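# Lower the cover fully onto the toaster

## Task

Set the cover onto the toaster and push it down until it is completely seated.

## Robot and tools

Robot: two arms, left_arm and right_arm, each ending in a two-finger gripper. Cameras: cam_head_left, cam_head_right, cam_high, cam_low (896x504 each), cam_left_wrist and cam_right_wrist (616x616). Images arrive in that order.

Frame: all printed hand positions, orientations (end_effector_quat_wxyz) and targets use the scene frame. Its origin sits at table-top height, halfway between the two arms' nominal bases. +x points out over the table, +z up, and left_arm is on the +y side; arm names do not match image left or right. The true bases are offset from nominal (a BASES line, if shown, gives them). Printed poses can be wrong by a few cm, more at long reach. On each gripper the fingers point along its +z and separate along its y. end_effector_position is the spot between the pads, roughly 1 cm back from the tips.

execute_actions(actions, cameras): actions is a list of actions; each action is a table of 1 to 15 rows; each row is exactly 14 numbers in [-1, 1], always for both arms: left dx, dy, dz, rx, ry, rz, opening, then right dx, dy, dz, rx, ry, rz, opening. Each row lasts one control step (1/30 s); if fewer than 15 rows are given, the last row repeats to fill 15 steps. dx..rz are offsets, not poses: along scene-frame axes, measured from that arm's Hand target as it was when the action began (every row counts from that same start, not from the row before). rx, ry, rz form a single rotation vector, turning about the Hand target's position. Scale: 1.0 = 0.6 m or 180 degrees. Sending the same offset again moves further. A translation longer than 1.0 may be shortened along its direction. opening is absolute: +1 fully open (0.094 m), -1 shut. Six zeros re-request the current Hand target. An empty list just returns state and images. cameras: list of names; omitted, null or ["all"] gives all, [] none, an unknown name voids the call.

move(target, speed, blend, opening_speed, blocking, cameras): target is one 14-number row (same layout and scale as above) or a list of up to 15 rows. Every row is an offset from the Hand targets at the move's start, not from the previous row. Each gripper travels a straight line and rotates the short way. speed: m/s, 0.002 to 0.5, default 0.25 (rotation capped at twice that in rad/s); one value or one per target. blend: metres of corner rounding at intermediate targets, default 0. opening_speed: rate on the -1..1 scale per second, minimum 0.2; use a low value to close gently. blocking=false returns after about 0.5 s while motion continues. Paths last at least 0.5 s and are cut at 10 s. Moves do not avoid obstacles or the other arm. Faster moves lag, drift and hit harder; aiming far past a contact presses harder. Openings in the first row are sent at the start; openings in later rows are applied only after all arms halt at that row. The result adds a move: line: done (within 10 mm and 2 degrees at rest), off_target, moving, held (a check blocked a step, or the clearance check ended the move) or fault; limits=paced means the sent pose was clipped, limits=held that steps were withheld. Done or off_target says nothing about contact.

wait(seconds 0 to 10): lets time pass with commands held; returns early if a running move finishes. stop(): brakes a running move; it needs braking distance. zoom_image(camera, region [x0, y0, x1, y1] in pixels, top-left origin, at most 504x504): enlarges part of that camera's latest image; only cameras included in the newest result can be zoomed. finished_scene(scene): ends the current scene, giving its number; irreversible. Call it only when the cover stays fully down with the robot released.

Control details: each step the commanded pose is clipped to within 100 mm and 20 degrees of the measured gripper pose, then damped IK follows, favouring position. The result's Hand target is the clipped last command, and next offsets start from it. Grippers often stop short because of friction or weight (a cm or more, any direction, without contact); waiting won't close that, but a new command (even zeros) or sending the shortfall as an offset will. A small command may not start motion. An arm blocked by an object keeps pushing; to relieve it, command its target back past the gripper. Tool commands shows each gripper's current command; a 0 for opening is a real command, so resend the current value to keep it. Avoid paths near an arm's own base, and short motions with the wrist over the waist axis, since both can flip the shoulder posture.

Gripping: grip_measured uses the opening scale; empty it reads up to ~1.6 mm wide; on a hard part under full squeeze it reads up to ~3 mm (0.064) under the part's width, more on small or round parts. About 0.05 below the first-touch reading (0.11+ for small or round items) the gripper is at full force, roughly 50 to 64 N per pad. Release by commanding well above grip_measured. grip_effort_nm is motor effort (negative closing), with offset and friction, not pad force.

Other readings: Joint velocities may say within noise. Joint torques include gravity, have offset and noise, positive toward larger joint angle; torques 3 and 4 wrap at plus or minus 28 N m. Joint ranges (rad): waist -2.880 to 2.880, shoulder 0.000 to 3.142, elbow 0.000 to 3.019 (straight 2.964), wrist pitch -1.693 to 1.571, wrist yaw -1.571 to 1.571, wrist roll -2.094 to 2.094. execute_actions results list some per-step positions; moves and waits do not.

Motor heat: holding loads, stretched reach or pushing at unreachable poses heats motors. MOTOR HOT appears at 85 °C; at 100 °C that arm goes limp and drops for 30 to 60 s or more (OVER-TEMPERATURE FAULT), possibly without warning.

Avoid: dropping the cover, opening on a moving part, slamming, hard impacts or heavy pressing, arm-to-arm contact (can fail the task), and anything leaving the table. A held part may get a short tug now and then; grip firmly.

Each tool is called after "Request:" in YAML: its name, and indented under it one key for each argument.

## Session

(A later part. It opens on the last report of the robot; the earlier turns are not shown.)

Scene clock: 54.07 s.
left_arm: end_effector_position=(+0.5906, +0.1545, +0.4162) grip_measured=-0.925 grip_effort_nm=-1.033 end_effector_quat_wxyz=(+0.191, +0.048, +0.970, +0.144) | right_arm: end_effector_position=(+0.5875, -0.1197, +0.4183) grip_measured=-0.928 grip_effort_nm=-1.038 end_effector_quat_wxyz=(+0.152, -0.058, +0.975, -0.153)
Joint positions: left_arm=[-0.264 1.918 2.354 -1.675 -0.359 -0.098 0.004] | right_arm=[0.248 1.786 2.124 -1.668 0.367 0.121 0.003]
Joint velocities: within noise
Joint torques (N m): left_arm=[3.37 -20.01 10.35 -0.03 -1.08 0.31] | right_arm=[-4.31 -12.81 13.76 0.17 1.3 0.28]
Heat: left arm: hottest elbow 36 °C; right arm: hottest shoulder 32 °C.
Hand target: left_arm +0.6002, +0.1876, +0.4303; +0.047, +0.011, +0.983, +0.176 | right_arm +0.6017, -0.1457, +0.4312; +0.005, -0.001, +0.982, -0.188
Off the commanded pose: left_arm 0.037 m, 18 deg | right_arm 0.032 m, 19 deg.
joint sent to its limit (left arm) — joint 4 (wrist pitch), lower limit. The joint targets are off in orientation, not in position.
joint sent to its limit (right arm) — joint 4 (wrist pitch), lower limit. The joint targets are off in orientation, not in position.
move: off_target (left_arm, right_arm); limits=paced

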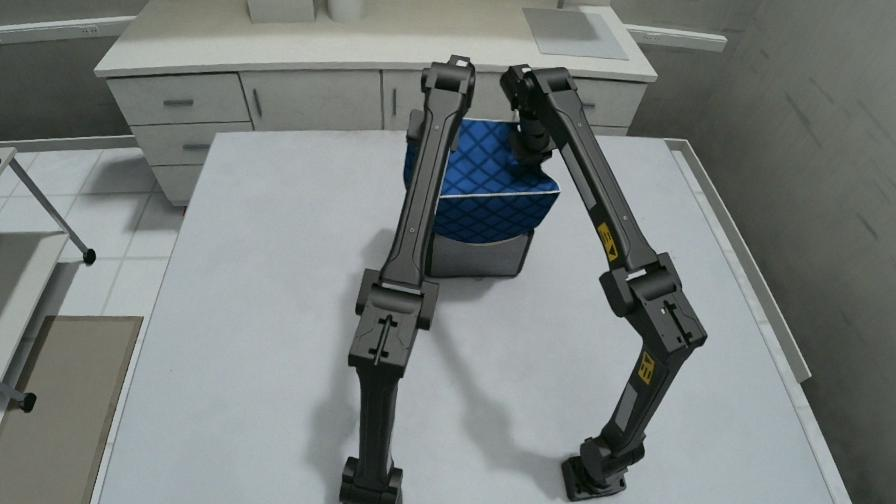

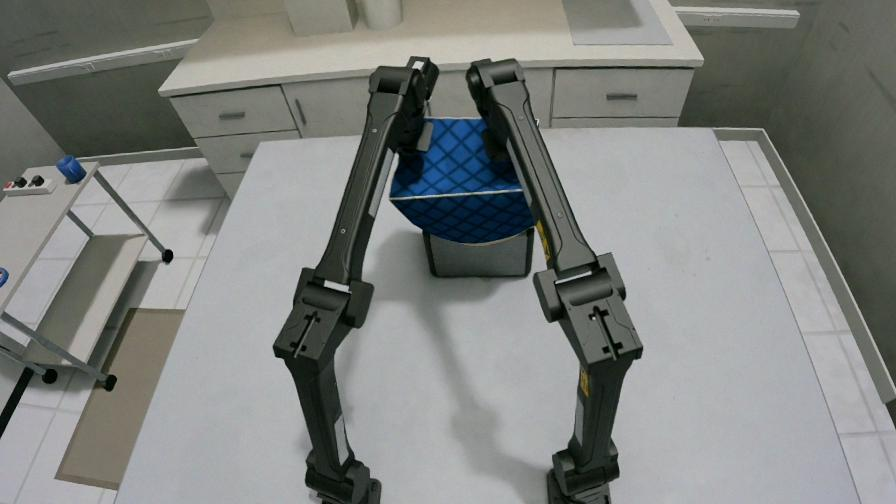

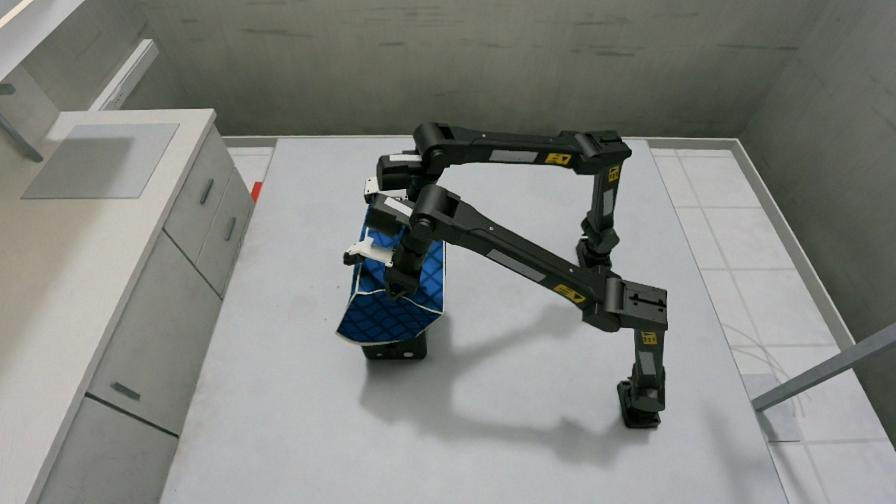

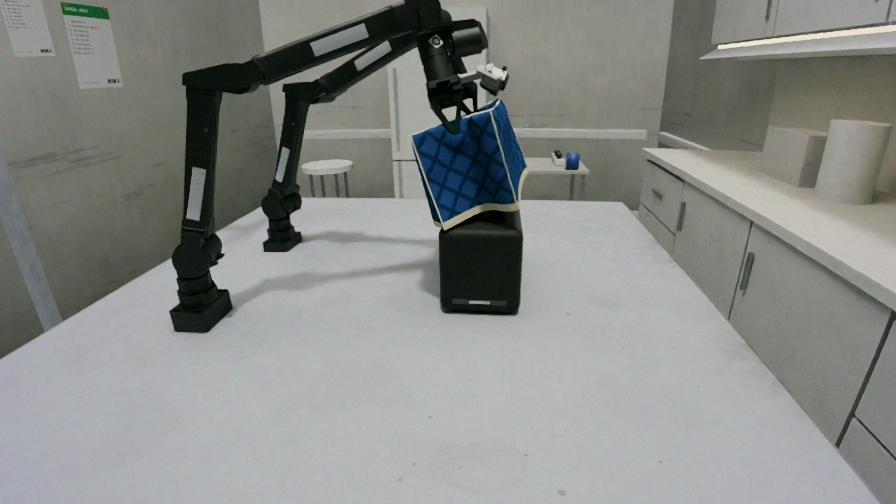

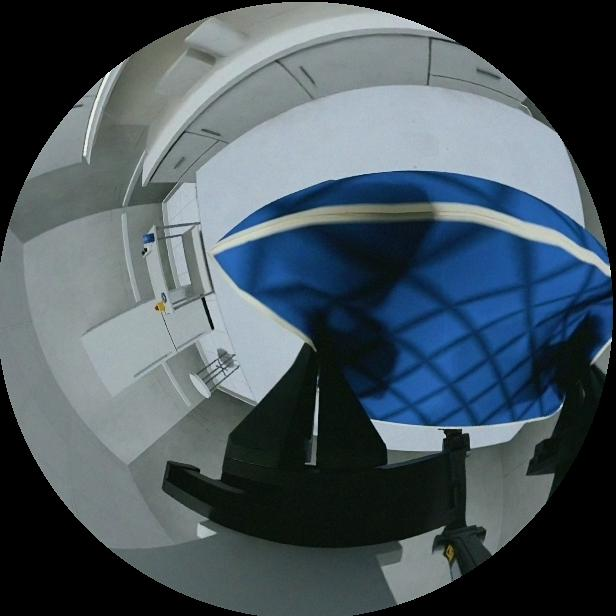

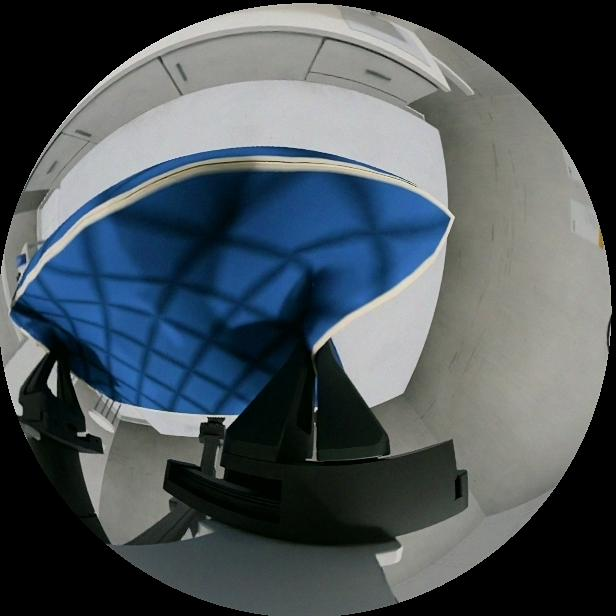

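Request:
zoom_image:
  camera: "cam_low"
  region: [390, 80, 570, 260]

Request:
zoom_image:
  camera: "cam_head_left"
  region: [390, 110, 590, 290]

Request:
zoom_image:
  camera: "cam_head_right"
  region: [380, 110, 580, 290]

Scaled by 2.800.

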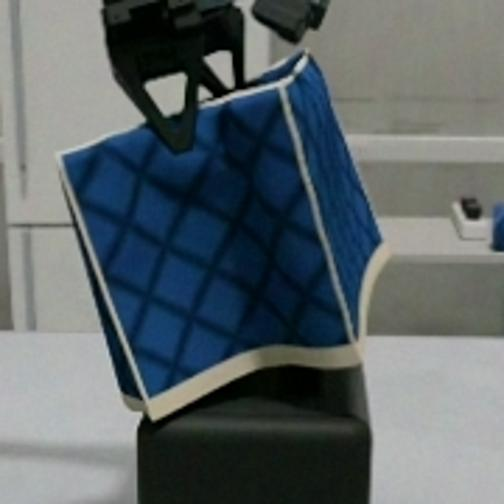

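Scaled by 2.520.

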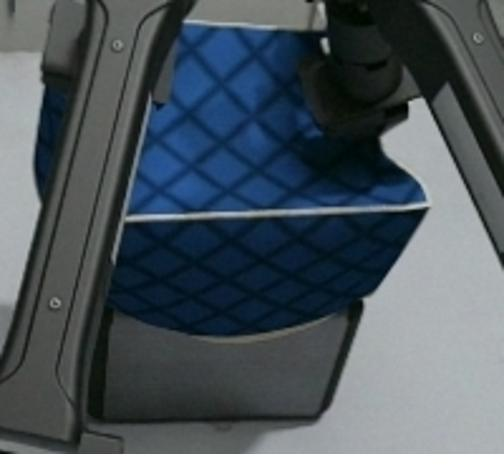

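Scaled by 2.520.

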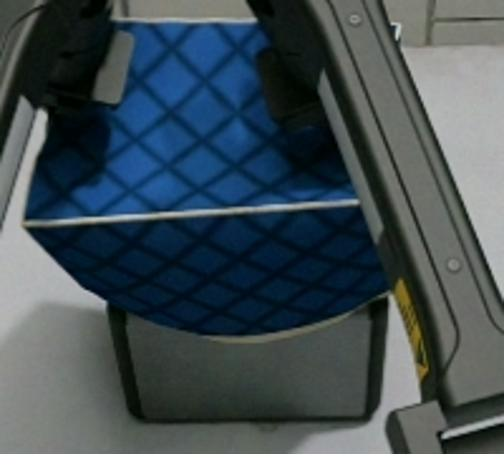

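Request:
zoom_image:
  camera: "cam_high"
  region: [310, 180, 490, 380]

Scaled by 2.520.

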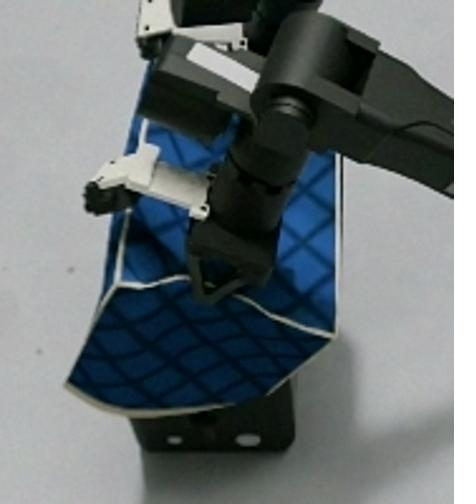

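Request:
move:
  target:
    - [-0.02,0,0.03,0,0,0,-1,-0.02,0,0.03,0,0,0,-1]
    - [-0.055,0,0.02,0,0,0,-1,-0.055,0,0.02,0,0,0,-1]
    - [-0.045,0,-0.04,0,0,0,-1,-0.045,0,-0.04,0,0,0,-1]
  speed: 0.08
  blend: 0.01

Request:
zoom_image:
  camera: "cam_low"
  region: [390, 80, 570, 260]

Scene clock: 75.03 s.
left_arm: end_effector_position=(+0.5757, +0.1574, +0.3944) grip_measured=-0.925 grip_effort_nm=-1.038 end_effector_quat_wxyz=(+0.161, +0.047, +0.975, +0.146) | right_arm: end_effector_position=(+0.5732, -0.1199, +0.4103) grip_measured=-0.928 grip_effort_nm=-1.038 end_effector_quat_wxyz=(+0.140, -0.049, +0.978, -0.149)
Joint positions: left_arm=[-0.264 1.887 2.258 -1.675 -0.352 -0.114 0.004] | right_arm=[0.252 1.755 2.065 -1.668 0.355 0.15 0.003]
Joint velocities: within noise
Joint torques (N m): left_arm=[2.55 -22.12 7.2 0.01 -1.18 0.11] | right_arm=[-3.78 -14.1 8.1 0.16 1.48 0.33]
Heat: left arm: hottest elbow 37 °C; right arm: hottest shoulder 34 °C.
Hand target: left_arm +0.5732, +0.1877, +0.4062; +0.047, +0.011, +0.983, +0.176 | right_arm +0.5747, -0.1458, +0.4072; +0.005, -0.001, +0.982, -0.188
Off the commanded pose: left_arm 0.033 m, 14 deg | right_arm 0.026 m, 17 deg.
joint sent to its limit (left arm) — joint 4 (wrist pitch), lower limit. The joint targets are off in orientation, not in position.
joint sent to its limit (right arm) — joint 4 (wrist pitch), lower limit. The joint targets are off in orientation, not in position.
move: off_target (left_arm, right_arm)

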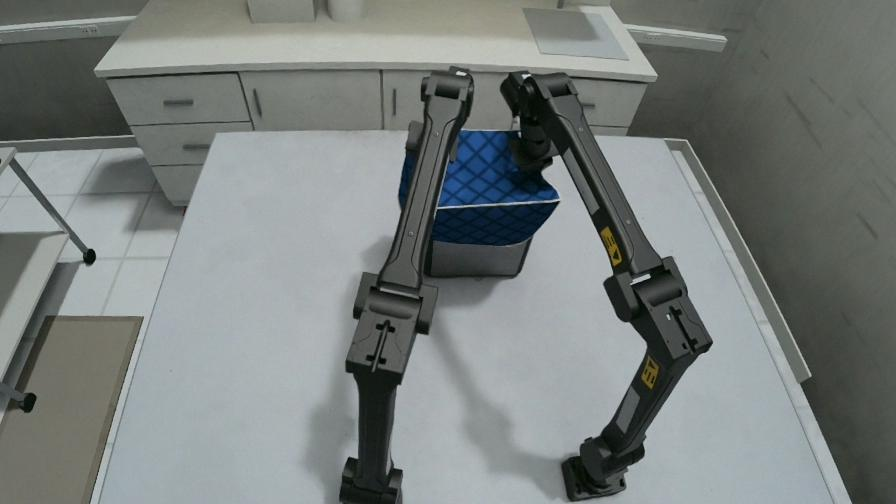

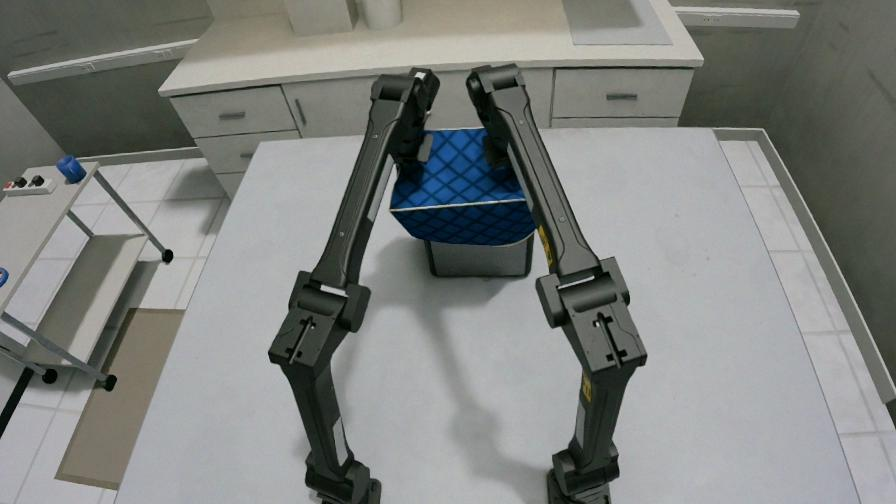

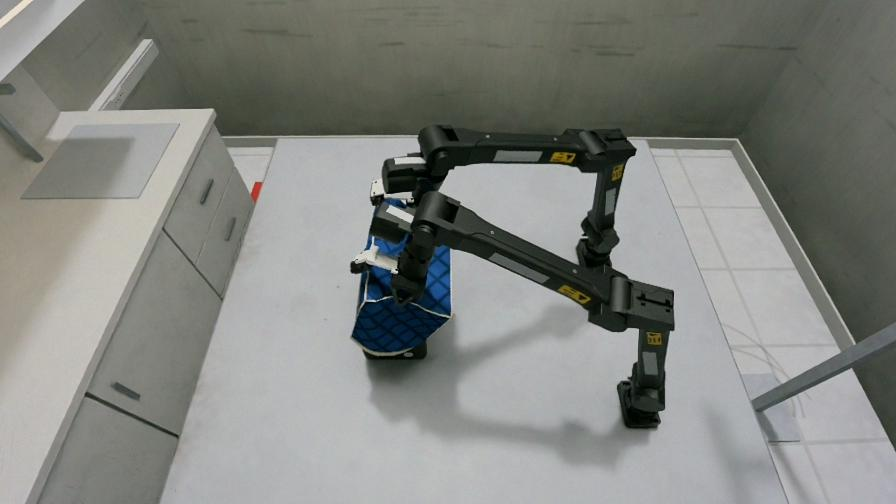

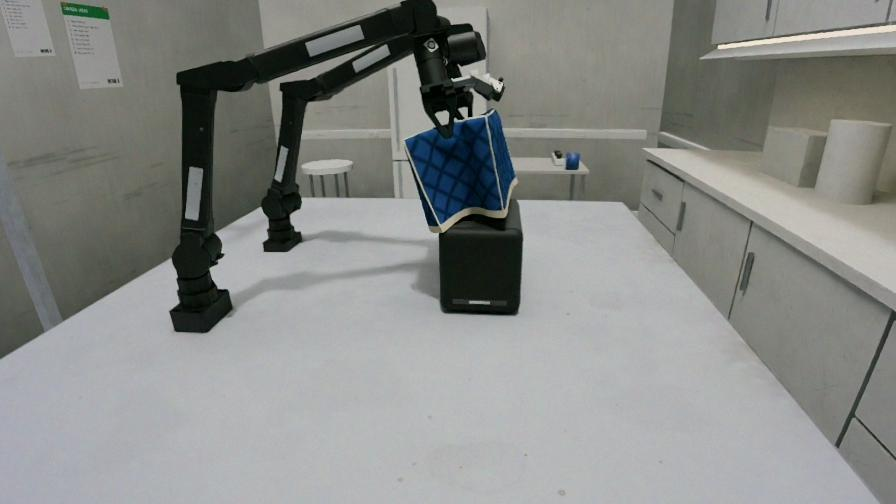

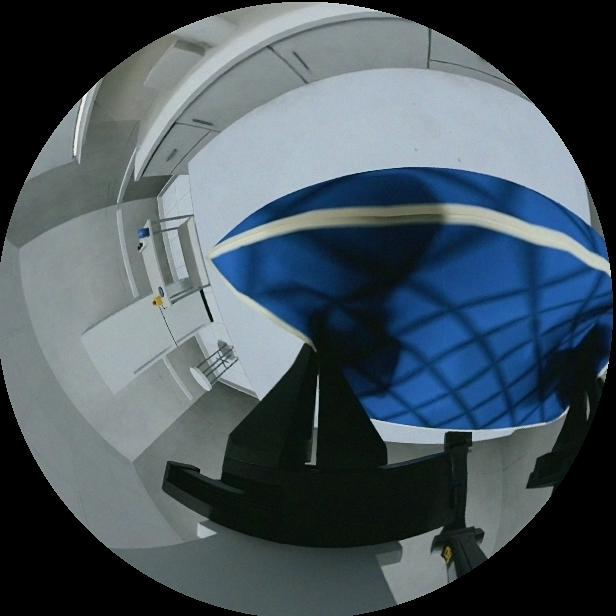

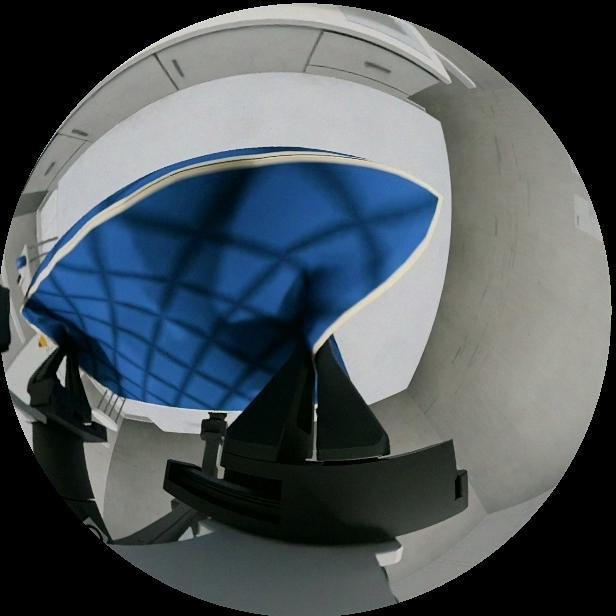

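Scaled by 2.800.

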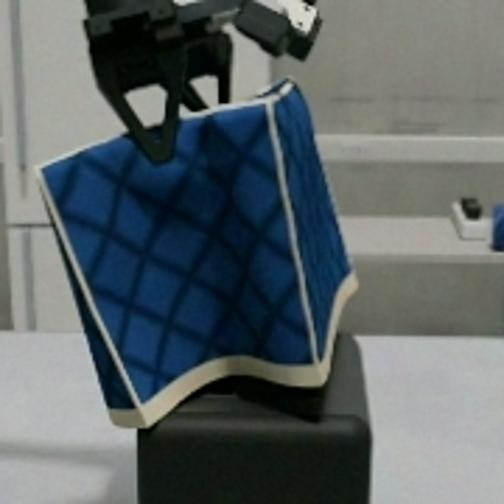

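Request:
move:
  target: [0.02,0,-0.065,0,0,0,-1,0.02,0,-0.085,0,0,0,-1]
  speed: 0.07

Request:
zoom_image:
  camera: "cam_low"
  region: [390, 110, 570, 290]

Request:
zoom_image:
  camera: "cam_head_left"
  region: [390, 110, 590, 290]

Request:
zoom_image:
  camera: "cam_high"
  region: [310, 180, 490, 380]

Scene clock: 82.77 s.
left_arm: end_effector_position=(+0.5784, +0.1561, +0.3764) grip_measured=-0.925 grip_effort_nm=-1.033 end_effector_quat_wxyz=(+0.145, +0.043, +0.977, +0.147) | right_arm: end_effector_position=(+0.5763, -0.1186, +0.3895) grip_measured=-0.928 grip_effort_nm=-1.033 end_effector_quat_wxyz=(+0.122, -0.039, +0.980, -0.151)
Joint positions: left_arm=[-0.264 1.905 2.242 -1.675 -0.349 -0.13 0.004] | right_arm=[0.252 1.778 2.046 -1.668 0.353 0.179 0.003]
Joint velocities: within noise
Joint torques (N m): left_arm=[3.14 -19.19 7.2 -0.14 -1.13 0.11] | right_arm=[-4.25 -11.28 6.98 0.08 1.25 0.33]
Heat: left arm: hottest elbow 37 °C; right arm: hottest shoulder 33 °C.
Hand target: left_arm +0.5852, +0.1877, +0.3672; +0.047, +0.011, +0.983, +0.176 | right_arm +0.5866, -0.1458, +0.3563; +0.005, -0.001, +0.982, -0.188
Off the commanded pose: left_arm 0.034 m, 12 deg | right_arm 0.044 m, 15 deg.
joint sent to its limit (left arm) — joint 4 (wrist pitch), lower limit. The joint targets are off in orientation, not in position.
joint sent to its limit (right arm) — joint 4 (wrist pitch), lower limit. The joint targets are off in orientation, not in position.
move: off_target (left_arm, right_arm)

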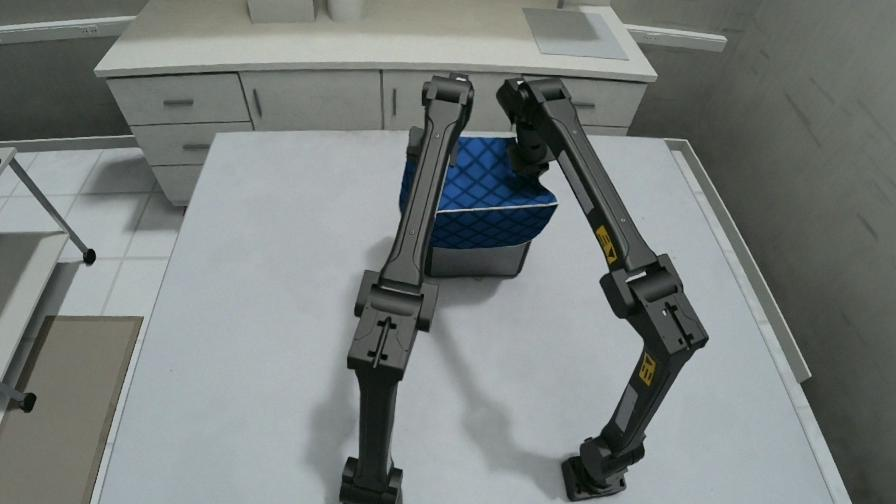

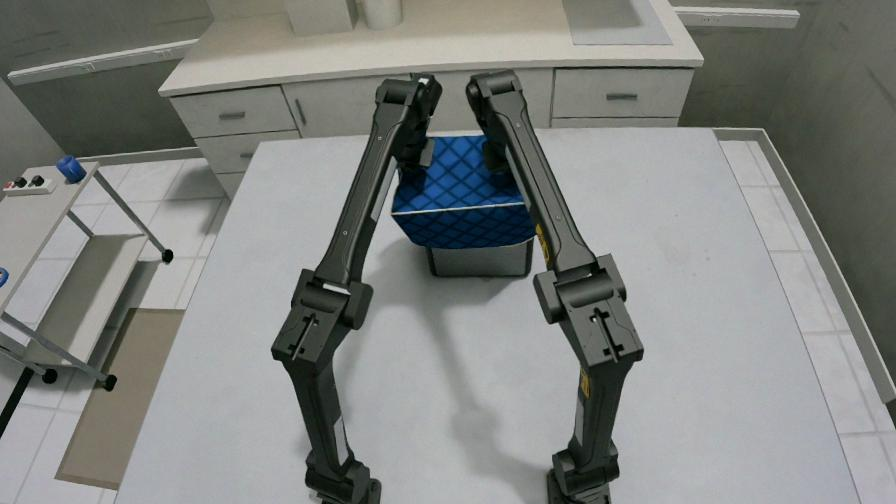

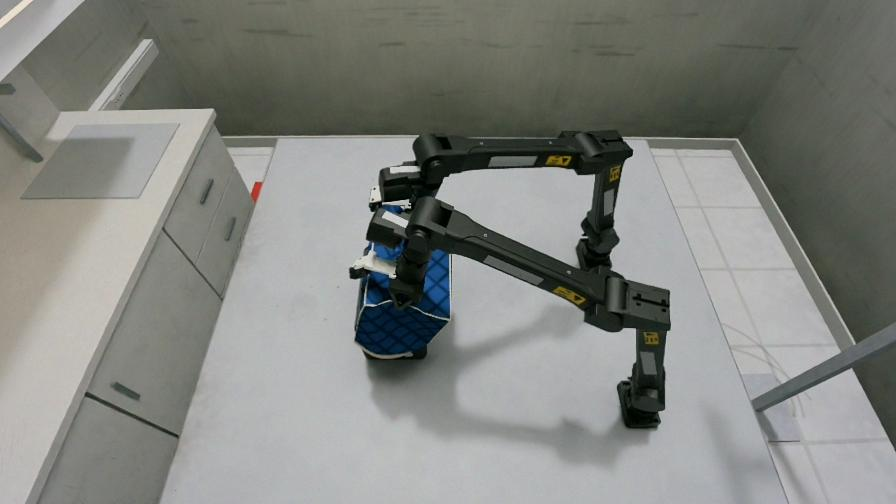

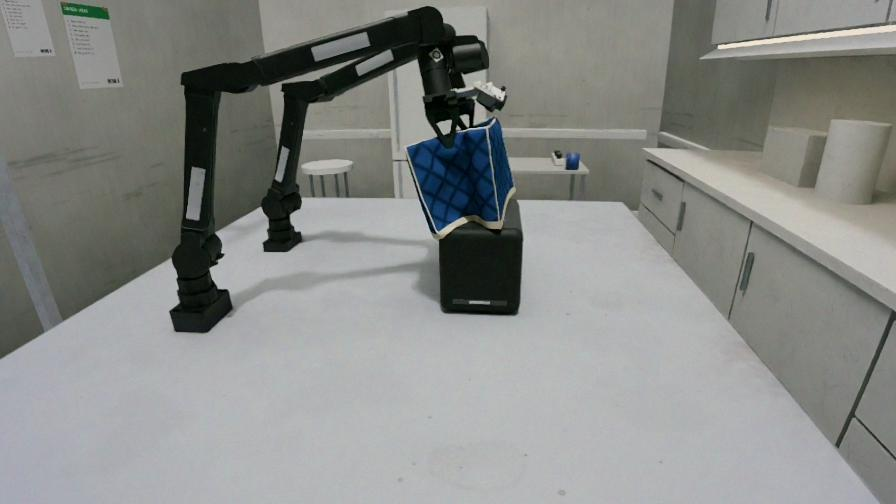

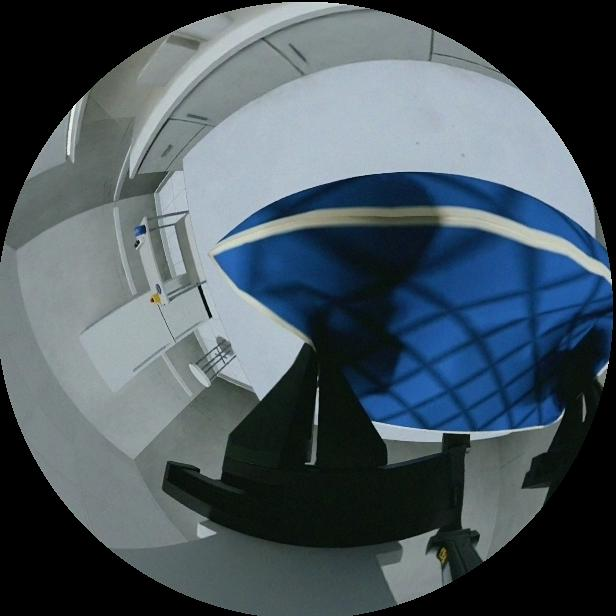

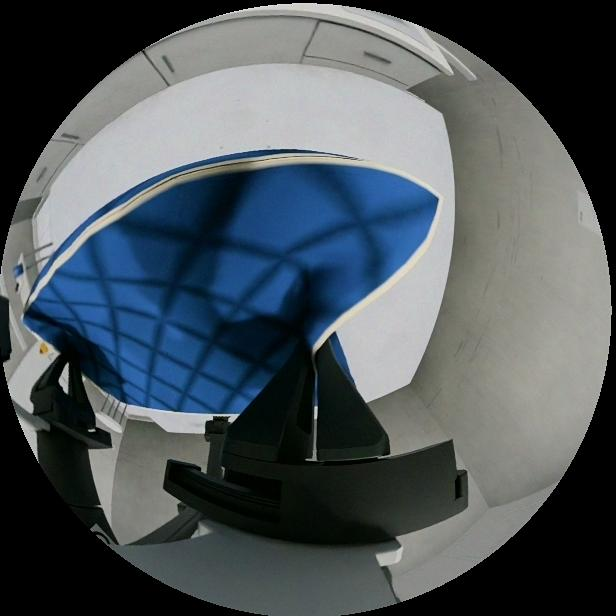

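Scaled by 2.800.

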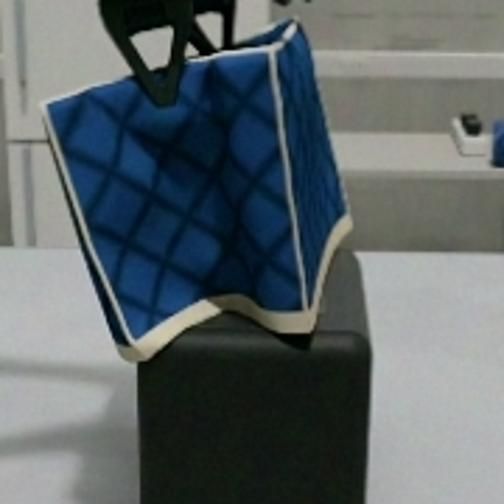

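Scaled by 2.520.

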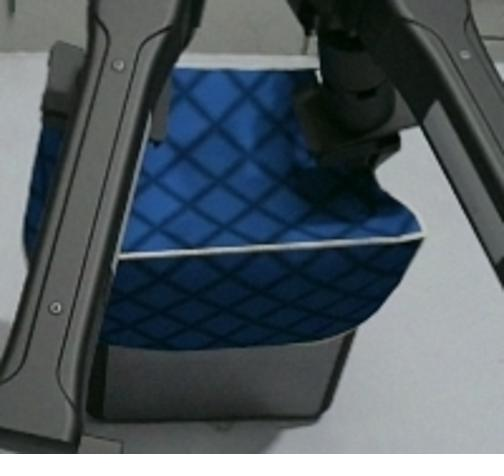

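Scaled by 2.520.

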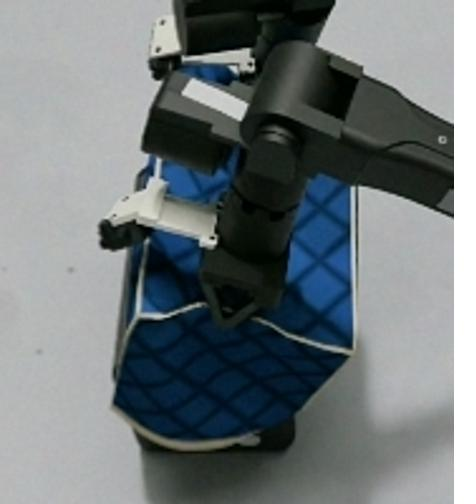

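Request:
move:
  target:
    - [0.01,0,0.08,-0.03,0,0,-1,0.01,0,0.08,0.03,0,0,-1]
    - [0.01,-0.028,0.1,-0.075,0,0,-1,0.01,-0.028,0.1,0.075,0,0,-1]
  speed: 0.08
  blend: 0.01

Request:
zoom_image:
  camera: "cam_low"
  region: [390, 80, 570, 260]

Request:
zoom_image:
  camera: "cam_high"
  region: [310, 180, 490, 380]

Scene clock: 93.87 s.
left_arm: end_effector_position=(+0.5831, +0.1412, +0.4054) grip_measured=-0.925 grip_effort_nm=-1.023 end_effector_quat_wxyz=(+0.167, +0.038, +0.985, +0.033) | right_arm: end_effector_position=(+0.5821, -0.1361, +0.3945) grip_measured=-0.928 grip_effort_nm=-1.028 end_effector_quat_wxyz=(+0.109, -0.023, +0.993, -0.045)
Joint positions: left_arm=[-0.225 1.905 2.332 -1.679 -0.123 -0.122 0.004] | right_arm=[0.155 1.778 2.081 -1.671 0.126 0.132 0.003]
Joint velocities: within noise
Joint torques (N m): left_arm=[3.08 -20.84 10.61 0.1 -0.6 0.03] | right_arm=[-4.37 -14.21 13.74 0.18 0.8 -0.03]
Heat: left arm: hottest elbow 36 °C; right arm: hottest shoulder 33 °C.
Hand target: left_arm +0.5912, +0.1710, +0.4273; +0.048, +0.006, +0.997, +0.059 | right_arm +0.5926, -0.1626, +0.4163; +0.005, +0.000, +0.997, -0.071
Off the commanded pose: left_arm 0.038 m, 15 deg | right_arm 0.036 m, 13 deg.
joint sent to its limit (left arm) — joint 4 (wrist pitch), lower limit. The joint targets are off in orientation, not in position.
joint sent to its limit (right arm) — joint 4 (wrist pitch), lower limit. The joint targets are off in orientation, not in position.
move: off_target (left_arm, right_arm)

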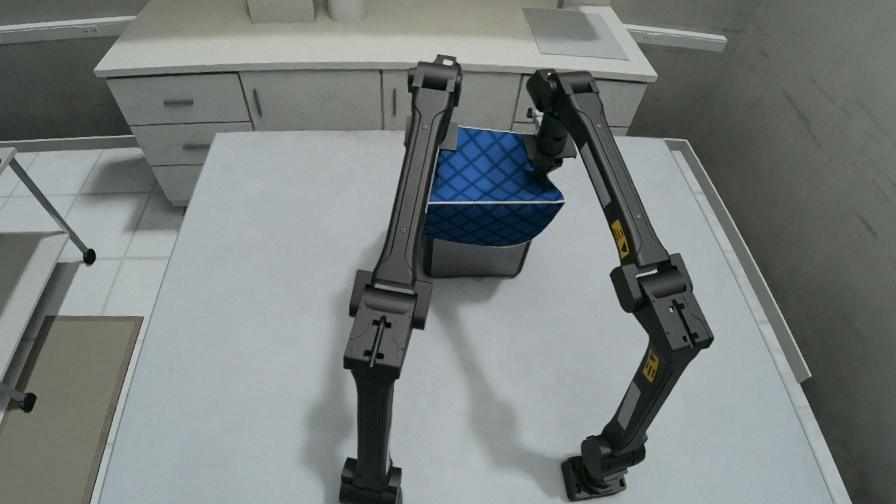

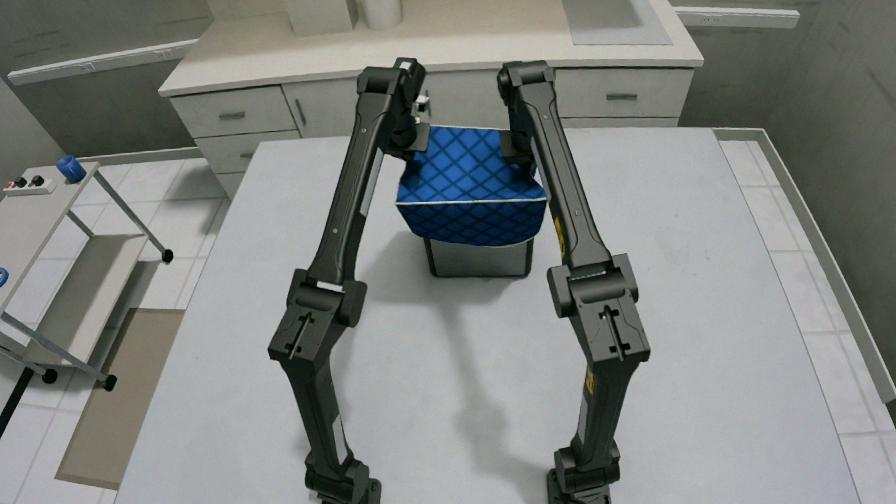

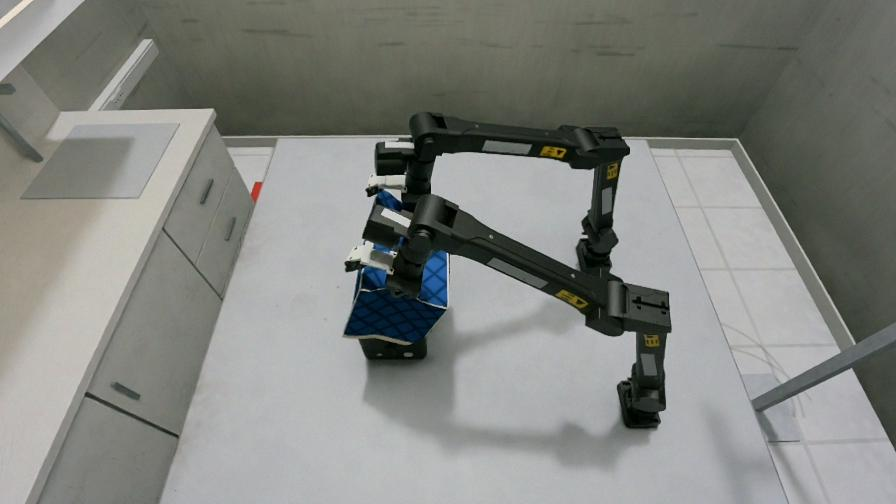

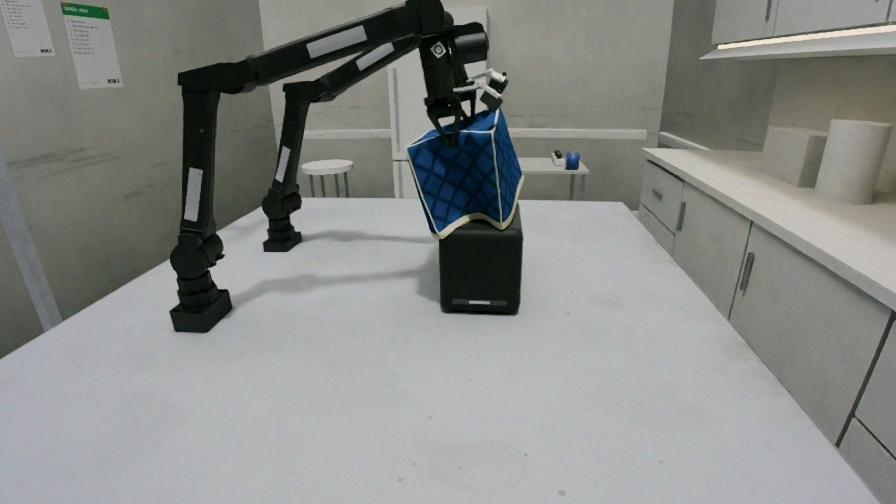

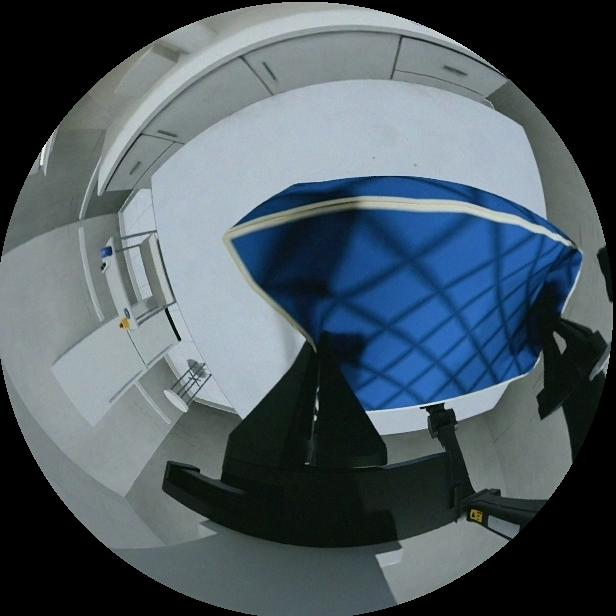

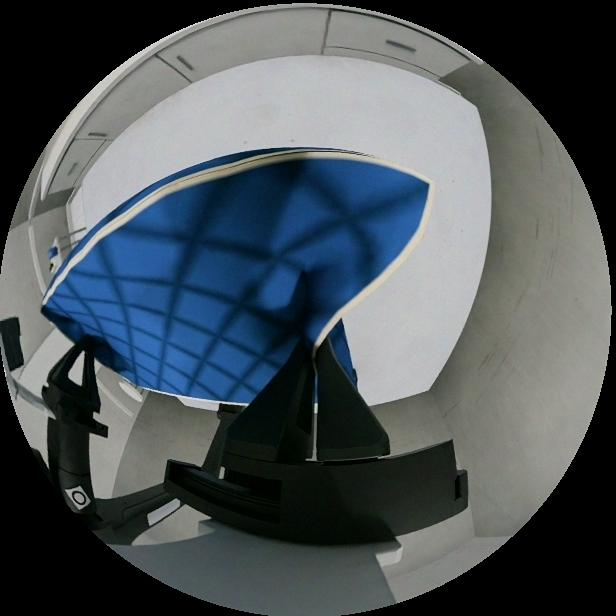

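Scaled by 2.800.

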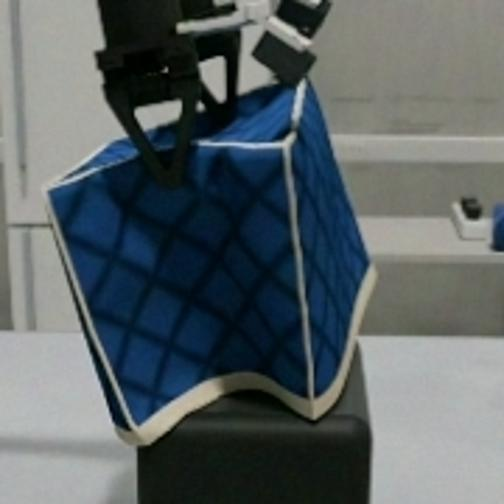

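Scaled by 2.520.

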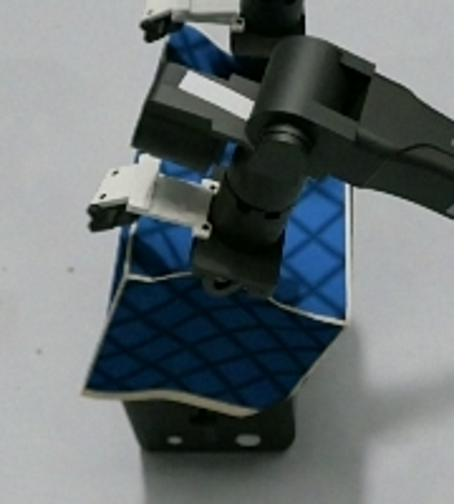

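Request:
move:
  target:
    - [0,0,0.06,0,0,0,-1,0,0,0.078,0,0,0,-1]
    - [-0.34,0,0.06,0,0,0,-1,-0.34,0,0.078,0,0,0,-1]
    - [-0.345,0,-0.33,0,0,0,-1,-0.345,0,-0.312,0,0,0,-1]
  speed: [0.1,0.15,0.1]
  blend: 0.02

Scene clock: 126.33 s.
left_arm: end_effector_position=(+0.3803, +0.1448, +0.2295) grip_measured=-0.925 grip_effort_nm=-1.028 end_effector_quat_wxyz=(+0.046, +0.027, +0.998, +0.034) | right_arm: end_effector_position=(+0.3873, -0.1357, +0.2414) grip_measured=-0.928 grip_effort_nm=-1.033 end_effector_quat_wxyz=(+0.021, -0.028, +0.999, -0.038)
Joint positions: left_arm=[-0.306 1.442 1.3 -1.357 -0.091 -0.244 0.004] | right_arm=[0.232 1.353 1.19 -1.385 0.084 0.212 0.003]
Joint velocities: within noise
Joint torques (N m): left_arm=[3.08 -13.1 7.01 -0.05 -1.94 0.03] | right_arm=[-4.13 -7.3 7.23 -0.27 2.28 0.35]
Heat: left arm: hottest elbow 37 °C; right arm: hottest elbow 35 °C.
Hand target: left_arm +0.3843, +0.1710, +0.2293; +0.048, +0.006, +0.997, +0.059 | right_arm +0.3856, -0.1625, +0.2291; +0.005, +0.000, +0.997, -0.071
Off the commanded pose: left_arm 0.027 m, 4 deg | right_arm 0.030 m, 5 deg.
move: off_target (left_arm, right_arm)

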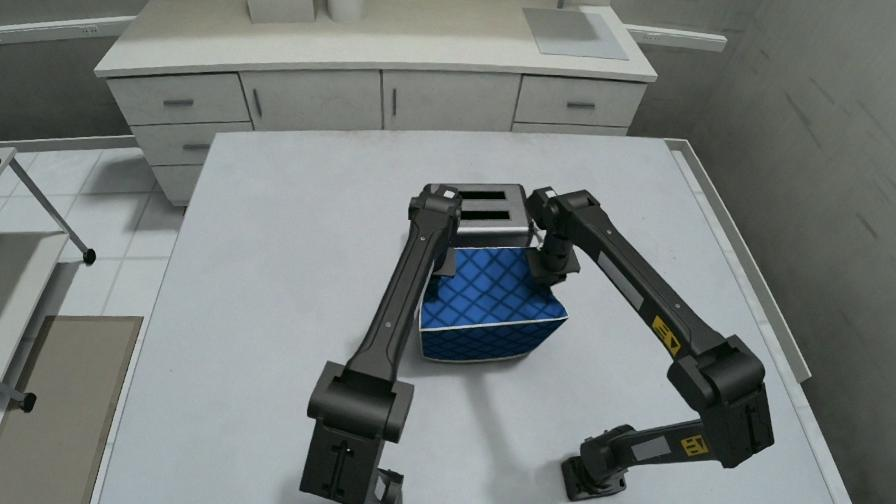

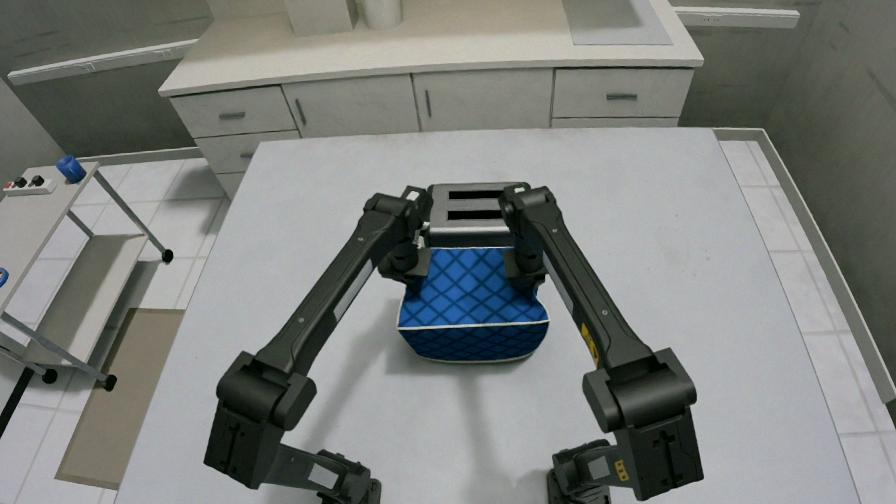

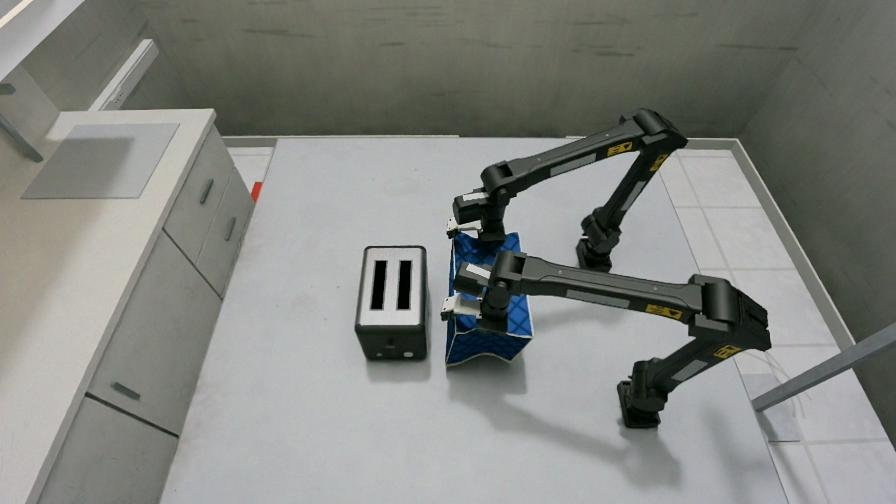

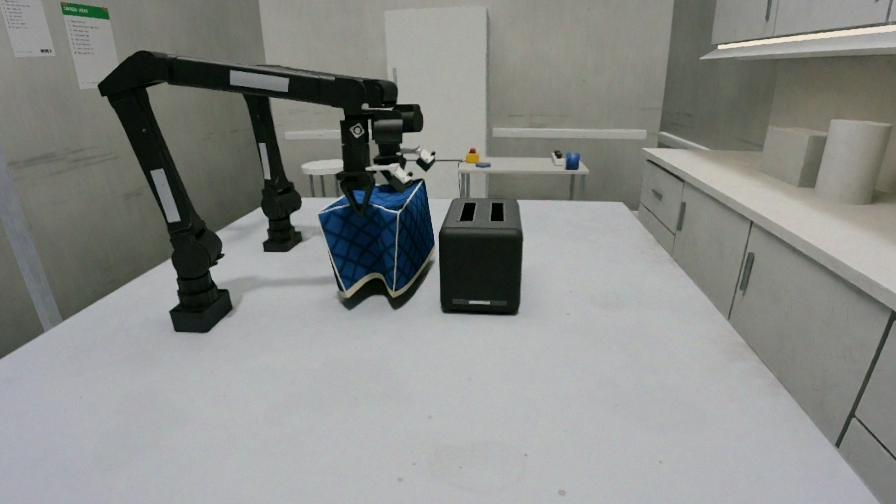

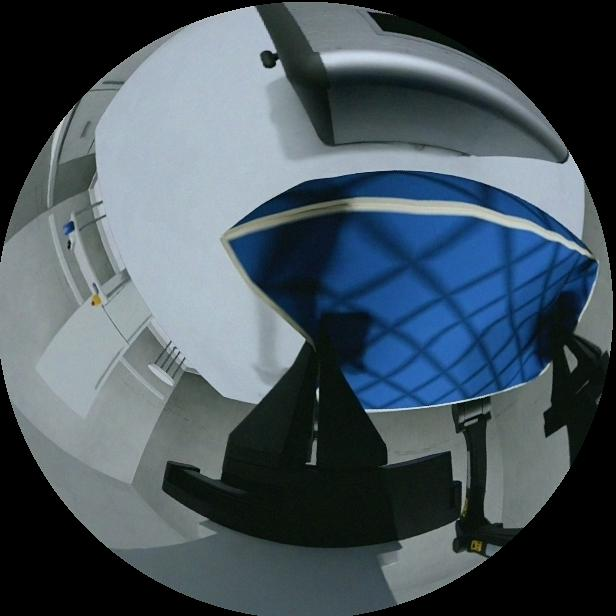

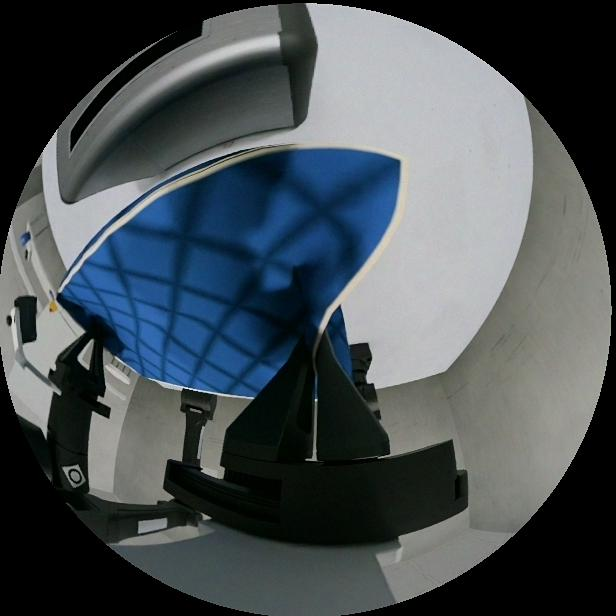

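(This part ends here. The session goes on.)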